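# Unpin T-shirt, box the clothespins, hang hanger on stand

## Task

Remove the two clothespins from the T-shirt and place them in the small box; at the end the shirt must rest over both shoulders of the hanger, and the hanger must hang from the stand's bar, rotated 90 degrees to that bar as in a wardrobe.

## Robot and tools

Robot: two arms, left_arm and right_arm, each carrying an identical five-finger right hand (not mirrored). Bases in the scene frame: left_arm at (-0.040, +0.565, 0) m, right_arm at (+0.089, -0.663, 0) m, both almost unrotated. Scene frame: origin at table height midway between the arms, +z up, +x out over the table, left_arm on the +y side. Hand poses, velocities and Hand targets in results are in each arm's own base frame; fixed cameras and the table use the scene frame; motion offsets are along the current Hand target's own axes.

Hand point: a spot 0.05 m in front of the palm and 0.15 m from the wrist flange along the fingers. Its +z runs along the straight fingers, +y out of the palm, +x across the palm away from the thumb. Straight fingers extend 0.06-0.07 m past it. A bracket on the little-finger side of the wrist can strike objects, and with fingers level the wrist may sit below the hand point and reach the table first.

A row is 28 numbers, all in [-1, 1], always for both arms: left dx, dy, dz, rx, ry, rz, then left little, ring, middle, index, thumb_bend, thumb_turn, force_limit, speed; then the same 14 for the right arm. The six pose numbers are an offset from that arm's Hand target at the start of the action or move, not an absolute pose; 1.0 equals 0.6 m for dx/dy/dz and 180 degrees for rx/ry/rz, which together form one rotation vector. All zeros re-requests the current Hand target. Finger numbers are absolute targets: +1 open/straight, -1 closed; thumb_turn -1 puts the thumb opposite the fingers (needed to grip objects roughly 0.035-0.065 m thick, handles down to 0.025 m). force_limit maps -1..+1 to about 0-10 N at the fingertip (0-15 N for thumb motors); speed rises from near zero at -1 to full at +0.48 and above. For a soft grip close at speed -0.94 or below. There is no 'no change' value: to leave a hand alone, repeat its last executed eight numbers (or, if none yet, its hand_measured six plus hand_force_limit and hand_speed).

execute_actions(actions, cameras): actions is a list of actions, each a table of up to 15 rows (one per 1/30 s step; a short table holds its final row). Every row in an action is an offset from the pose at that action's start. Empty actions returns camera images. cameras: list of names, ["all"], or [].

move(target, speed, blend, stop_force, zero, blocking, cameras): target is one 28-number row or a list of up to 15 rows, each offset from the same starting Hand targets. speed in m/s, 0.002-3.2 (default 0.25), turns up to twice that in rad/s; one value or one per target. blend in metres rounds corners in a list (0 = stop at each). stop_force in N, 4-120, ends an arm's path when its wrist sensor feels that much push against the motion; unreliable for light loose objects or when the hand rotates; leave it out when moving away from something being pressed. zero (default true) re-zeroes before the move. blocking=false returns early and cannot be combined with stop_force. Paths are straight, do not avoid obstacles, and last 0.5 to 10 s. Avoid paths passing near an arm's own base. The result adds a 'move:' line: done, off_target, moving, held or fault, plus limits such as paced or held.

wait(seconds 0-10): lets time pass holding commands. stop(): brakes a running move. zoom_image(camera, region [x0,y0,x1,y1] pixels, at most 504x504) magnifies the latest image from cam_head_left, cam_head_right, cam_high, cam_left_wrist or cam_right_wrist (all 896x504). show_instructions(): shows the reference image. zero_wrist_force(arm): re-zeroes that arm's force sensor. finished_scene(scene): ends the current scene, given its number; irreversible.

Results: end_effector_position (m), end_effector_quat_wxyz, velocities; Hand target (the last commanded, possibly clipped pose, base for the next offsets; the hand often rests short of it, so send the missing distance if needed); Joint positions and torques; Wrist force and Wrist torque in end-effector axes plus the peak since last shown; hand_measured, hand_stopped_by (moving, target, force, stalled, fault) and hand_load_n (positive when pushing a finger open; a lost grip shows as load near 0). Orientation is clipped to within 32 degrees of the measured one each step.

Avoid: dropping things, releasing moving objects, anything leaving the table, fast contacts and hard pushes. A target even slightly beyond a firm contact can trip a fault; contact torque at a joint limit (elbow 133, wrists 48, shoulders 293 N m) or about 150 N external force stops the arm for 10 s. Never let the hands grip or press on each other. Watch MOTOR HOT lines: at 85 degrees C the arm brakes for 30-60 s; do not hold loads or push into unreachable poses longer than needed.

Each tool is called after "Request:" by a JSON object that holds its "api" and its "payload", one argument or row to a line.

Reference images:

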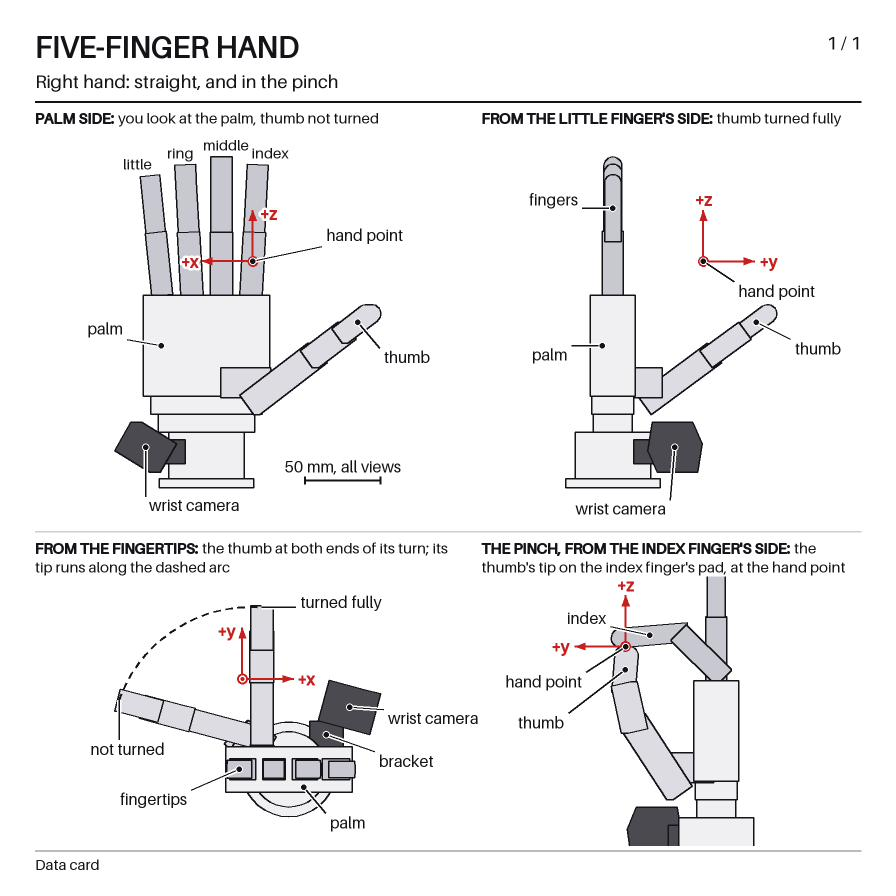

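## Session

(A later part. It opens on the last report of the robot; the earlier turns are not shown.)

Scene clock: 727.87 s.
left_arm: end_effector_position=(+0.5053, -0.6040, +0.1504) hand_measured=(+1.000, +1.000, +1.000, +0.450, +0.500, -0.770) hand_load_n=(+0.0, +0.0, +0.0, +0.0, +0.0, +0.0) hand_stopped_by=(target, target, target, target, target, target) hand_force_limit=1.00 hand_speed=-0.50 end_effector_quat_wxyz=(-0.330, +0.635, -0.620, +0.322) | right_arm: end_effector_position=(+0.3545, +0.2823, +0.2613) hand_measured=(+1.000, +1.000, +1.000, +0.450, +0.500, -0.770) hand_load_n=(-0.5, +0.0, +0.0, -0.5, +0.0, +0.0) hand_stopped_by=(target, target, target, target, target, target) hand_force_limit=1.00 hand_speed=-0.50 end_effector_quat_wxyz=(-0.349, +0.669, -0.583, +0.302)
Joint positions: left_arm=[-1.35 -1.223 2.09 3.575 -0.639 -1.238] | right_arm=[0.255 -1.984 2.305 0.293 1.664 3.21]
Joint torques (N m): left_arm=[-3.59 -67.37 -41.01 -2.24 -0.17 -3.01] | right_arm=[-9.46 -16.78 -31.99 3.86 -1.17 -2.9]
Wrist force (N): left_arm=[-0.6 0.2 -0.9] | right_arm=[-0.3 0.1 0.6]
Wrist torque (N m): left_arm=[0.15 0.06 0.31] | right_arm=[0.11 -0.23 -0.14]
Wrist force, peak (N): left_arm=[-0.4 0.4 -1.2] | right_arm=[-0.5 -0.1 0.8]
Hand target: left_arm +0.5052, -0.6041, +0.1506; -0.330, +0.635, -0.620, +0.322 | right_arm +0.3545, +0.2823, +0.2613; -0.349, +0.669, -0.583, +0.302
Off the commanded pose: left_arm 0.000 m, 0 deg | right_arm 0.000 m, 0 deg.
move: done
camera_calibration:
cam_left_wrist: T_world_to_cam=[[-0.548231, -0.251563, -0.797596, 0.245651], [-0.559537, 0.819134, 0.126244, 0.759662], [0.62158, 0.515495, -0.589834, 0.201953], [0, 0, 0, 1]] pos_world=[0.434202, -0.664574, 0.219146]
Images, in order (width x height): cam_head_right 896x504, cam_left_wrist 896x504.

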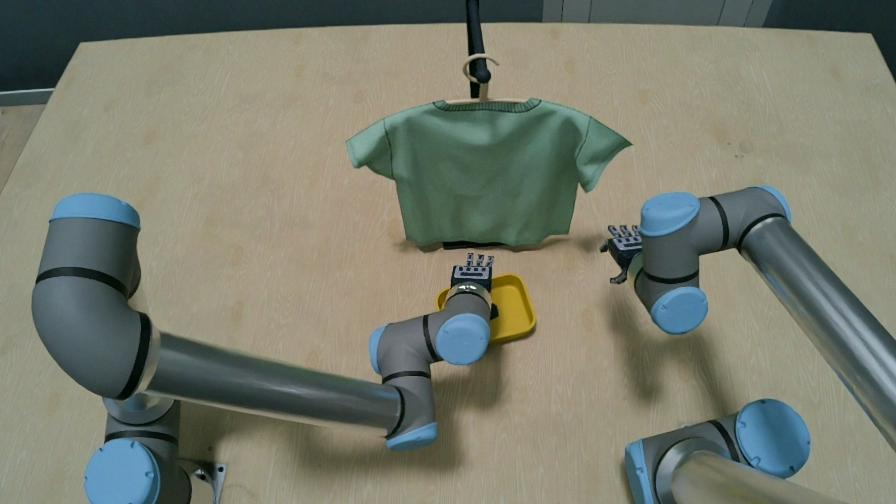

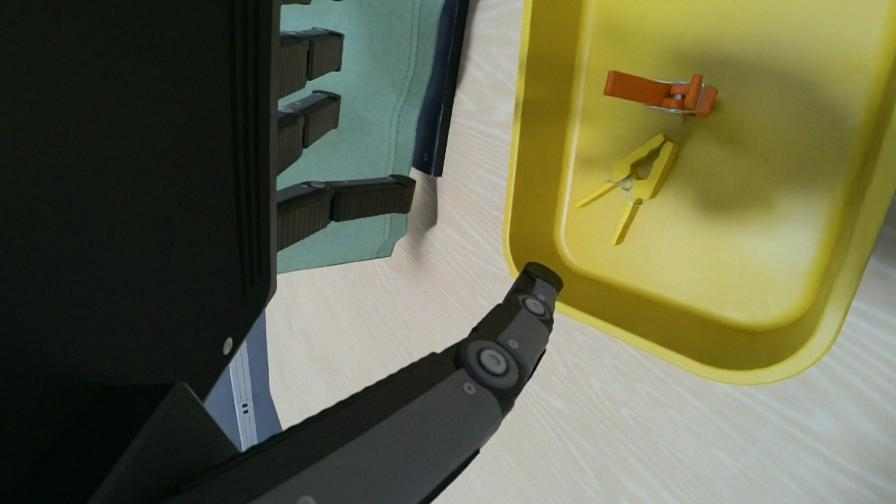

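Request:
{"api": "move", "payload": {
  "target": [-0.4166,-0.1428,-0.0867,0,0,0,1,1,1,0.45,0.5,-0.77,1,-0.5,0,0,0,0,0,0,1,1,1,0.45,0.5,-0.77,1,-0.5],
  "speed": 0.25,
  "cameras": ["cam_high","cam_head_left","cam_head_right"]
}}

Request:
{"api": "zoom_image", "payload": {
  "camera": "cam_high",
  "region": [330, 210, 630, 378]
}}

Request:
{"api": "zoom_image", "payload": {
  "camera": "cam_head_left",
  "region": [350, 40, 650, 208]
}}

Request:
{"api": "zoom_image", "payload": {
  "camera": "cam_head_right",
  "region": [340, 40, 640, 208]
}}

Scene clock: 735.23 s.
left_arm: end_effector_position=(+0.5057, -0.3541, +0.2504) hand_measured=(+1.000, +1.000, +1.000, +0.450, +0.500, -0.770) hand_load_n=(+0.0, +0.0, +0.0, +0.0, +0.0, +0.0) hand_stopped_by=(target, target, target, target, target, target) hand_force_limit=1.00 hand_speed=-0.50 end_effector_quat_wxyz=(-0.330, +0.635, -0.620, +0.322) | right_arm: end_effector_position=(+0.3545, +0.2823, +0.2613) hand_measured=(+1.000, +1.000, +1.000, +0.450, +0.500, -0.770) hand_load_n=(+0.0, +0.0, +0.0, +0.0, +0.0, +0.0) hand_stopped_by=(target, target, target, target, target, target) hand_force_limit=1.00 hand_speed=-0.50 end_effector_quat_wxyz=(-0.349, +0.669, -0.583, +0.302)
Joint positions: left_arm=[-1.231 -1.663 2.405 3.555 -0.679 -1.055] | right_arm=[0.255 -1.984 2.305 0.293 1.664 3.21]
Joint torques (N m): left_arm=[20.14 -33.1 -19.21 -2.25 -0.46 2.34] | right_arm=[-9.33 -17.35 -33.2 3.85 -1.72 -2.45]
Wrist force (N): left_arm=[-0.3 0.5 -1.0] | right_arm=[0.0 0.2 0.6]
Wrist torque (N m): left_arm=[0.22 -0.02 0.16] | right_arm=[0.12 -0.27 -0.12]
Wrist force, peak (N): left_arm=[-1.8 0.3 -1.3] | right_arm=[-0.3 0.2 0.9]
Hand target: left_arm +0.5057, -0.3540, +0.2505; -0.330, +0.635, -0.620, +0.322 | right_arm +0.3545, +0.2823, +0.2613; -0.349, +0.669, -0.583, +0.302
Off the commanded pose: left_arm 0.000 m, 0 deg | right_arm 0.000 m, 0 deg.
move: done
Images, in order (width x height): cam_head_left 896x504, cam_head_right 896x504, cam_high 896x504.

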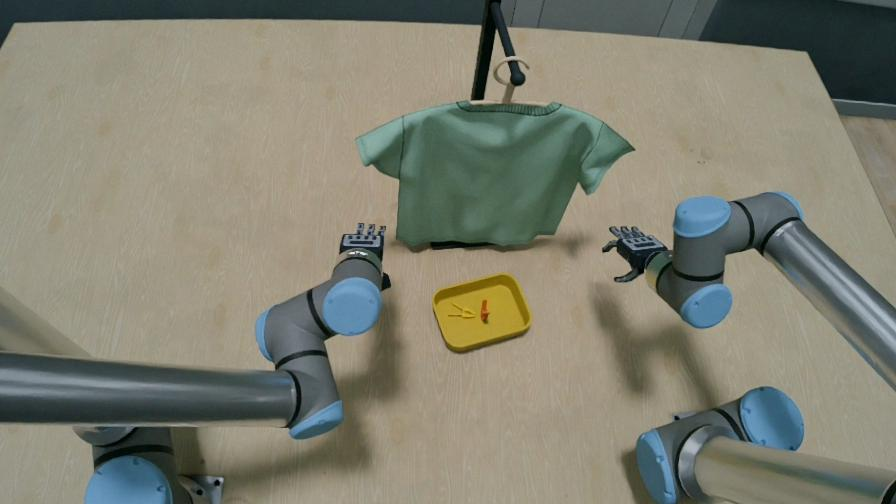

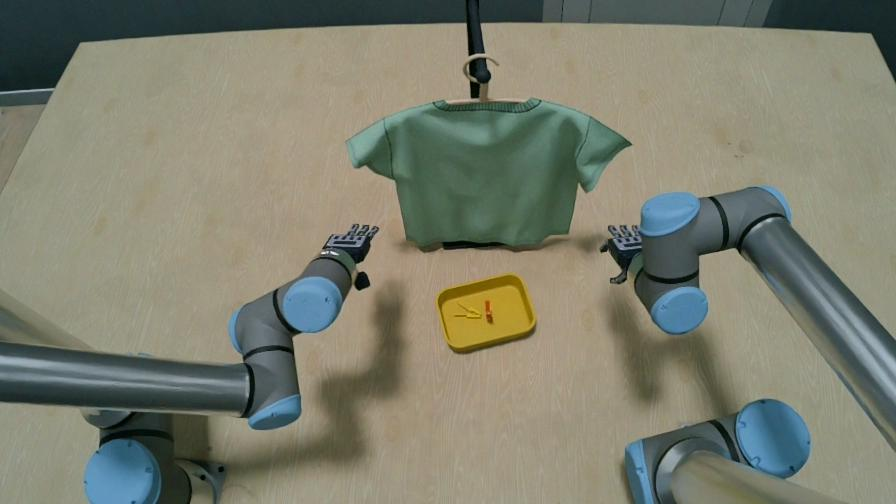

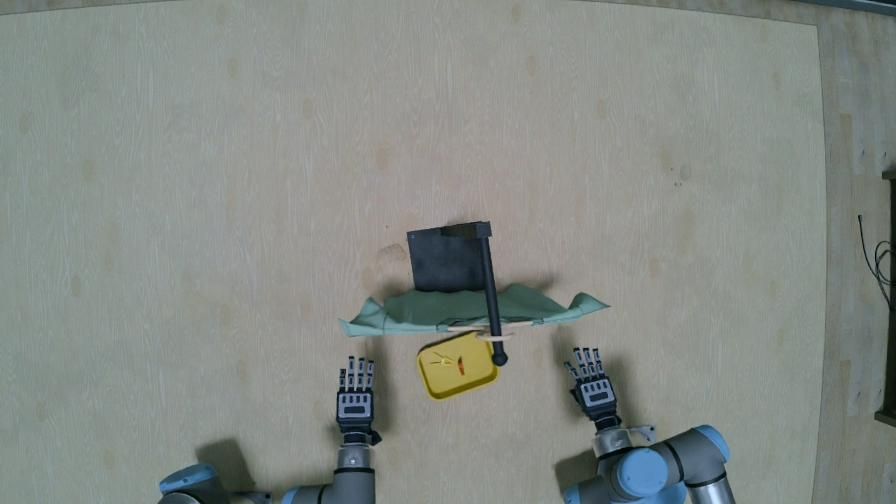

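Scaled by 1.680 from the camera's 896x504 image, which has a finer 1280x720 frame.

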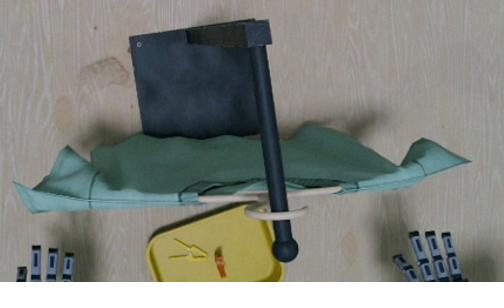

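Scaled by 1.680 from the camera's 896x504 image, which has a finer 1280x720 frame.

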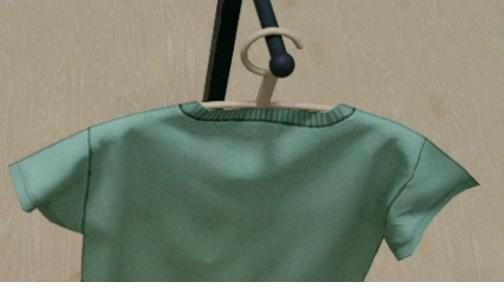

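Scaled by 1.680 from the camera's 896x504 image, which has a finer 1280x720 frame.

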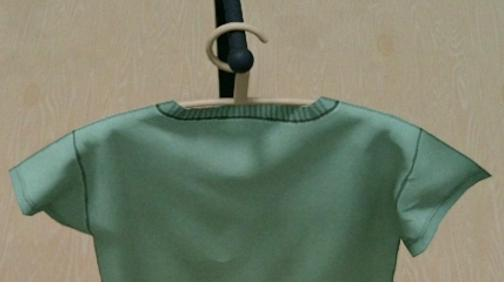

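Request:
{"api": "execute_actions", "payload": {
  "actions": [],
  "cameras": ["cam_high"]
}}

Request:
{"api": "zoom_image", "payload": {
  "camera": "cam_high",
  "region": [330, 210, 630, 378]
}}

Scene clock: 751.37 s.
left_arm: end_effector_position=(+0.5057, -0.3540, +0.2505) hand_measured=(+1.000, +1.000, +1.000, +0.450, +0.500, -0.770) hand_load_n=(+0.0, +0.5, +0.0, +0.0, +0.0, +0.0) hand_stopped_by=(target, target, target, target, target, target) hand_force_limit=1.00 hand_speed=-0.50 end_effector_quat_wxyz=(-0.330, +0.635, -0.620, +0.322) | right_arm: end_effector_position=(+0.3545, +0.2823, +0.2613) hand_measured=(+1.000, +1.000, +1.000, +0.450, +0.500, -0.770) hand_load_n=(+0.0, +0.0, +0.0, +0.0, +0.0, +0.0) hand_stopped_by=(target, target, target, target, target, target) hand_force_limit=1.00 hand_speed=-0.50 end_effector_quat_wxyz=(-0.349, +0.669, -0.583, +0.302)
Joint positions: left_arm=[-1.231 -1.663 2.405 3.555 -0.679 -1.055] | right_arm=[0.255 -1.984 2.305 0.293 1.664 3.21]
Joint velocities: within noise
Joint torques (N m): left_arm=[19.69 -35.21 -18.68 -2.24 -0.56 2.29] | right_arm=[-7.82 -15.59 -32.57 3.59 -1.49 -2.36]
Motor temperatures (°C): left_arm=[27 28 31 34 31 30] | right_arm=[30 30 27 33 28 30]
Wrist force (N): left_arm=[-0.4 0.6 -1.3] | right_arm=[-0.1 0.1 0.6]
Wrist torque (N m): left_arm=[0.25 0.01 0.16] | right_arm=[0.11 -0.26 -0.12]
Wrist force, peak (N): left_arm=[-0.2 0.8 -1.5] | right_arm=[-0.3 -0.1 0.9]
Hand target: left_arm +0.5057, -0.3540, +0.2505; -0.330, +0.635, -0.620, +0.322 | right_arm +0.3545, +0.2823, +0.2613; -0.349, +0.669, -0.583, +0.302
Off the commanded pose: left_arm 0.000 m, 0 deg | right_arm 0.000 m, 0 deg.
Images, in order (width x height): cam_high 896x504.

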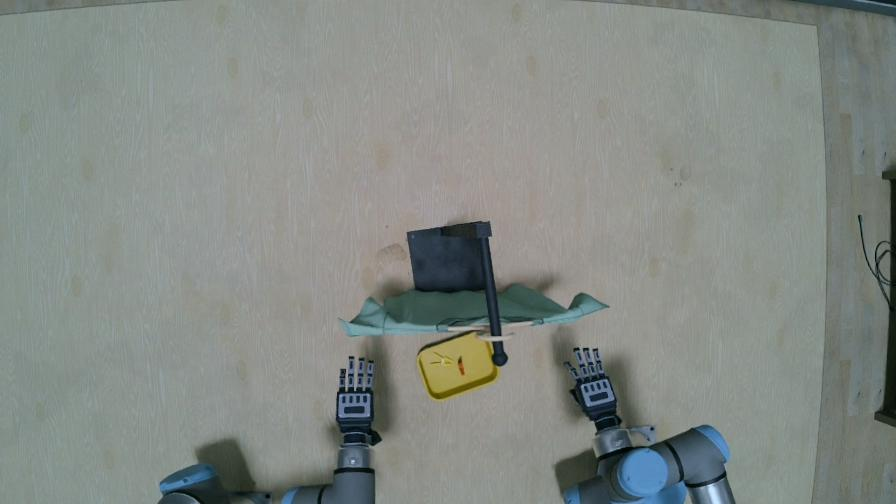

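Scaled by 1.680 from the camera's 896x504 image, which has a finer 1280x720 frame.

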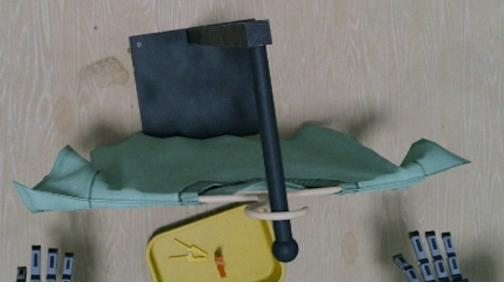

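Request:
{"api": "finished_scene", "payload": {
  "scene": 1
}}

The scene is finished: the task was done.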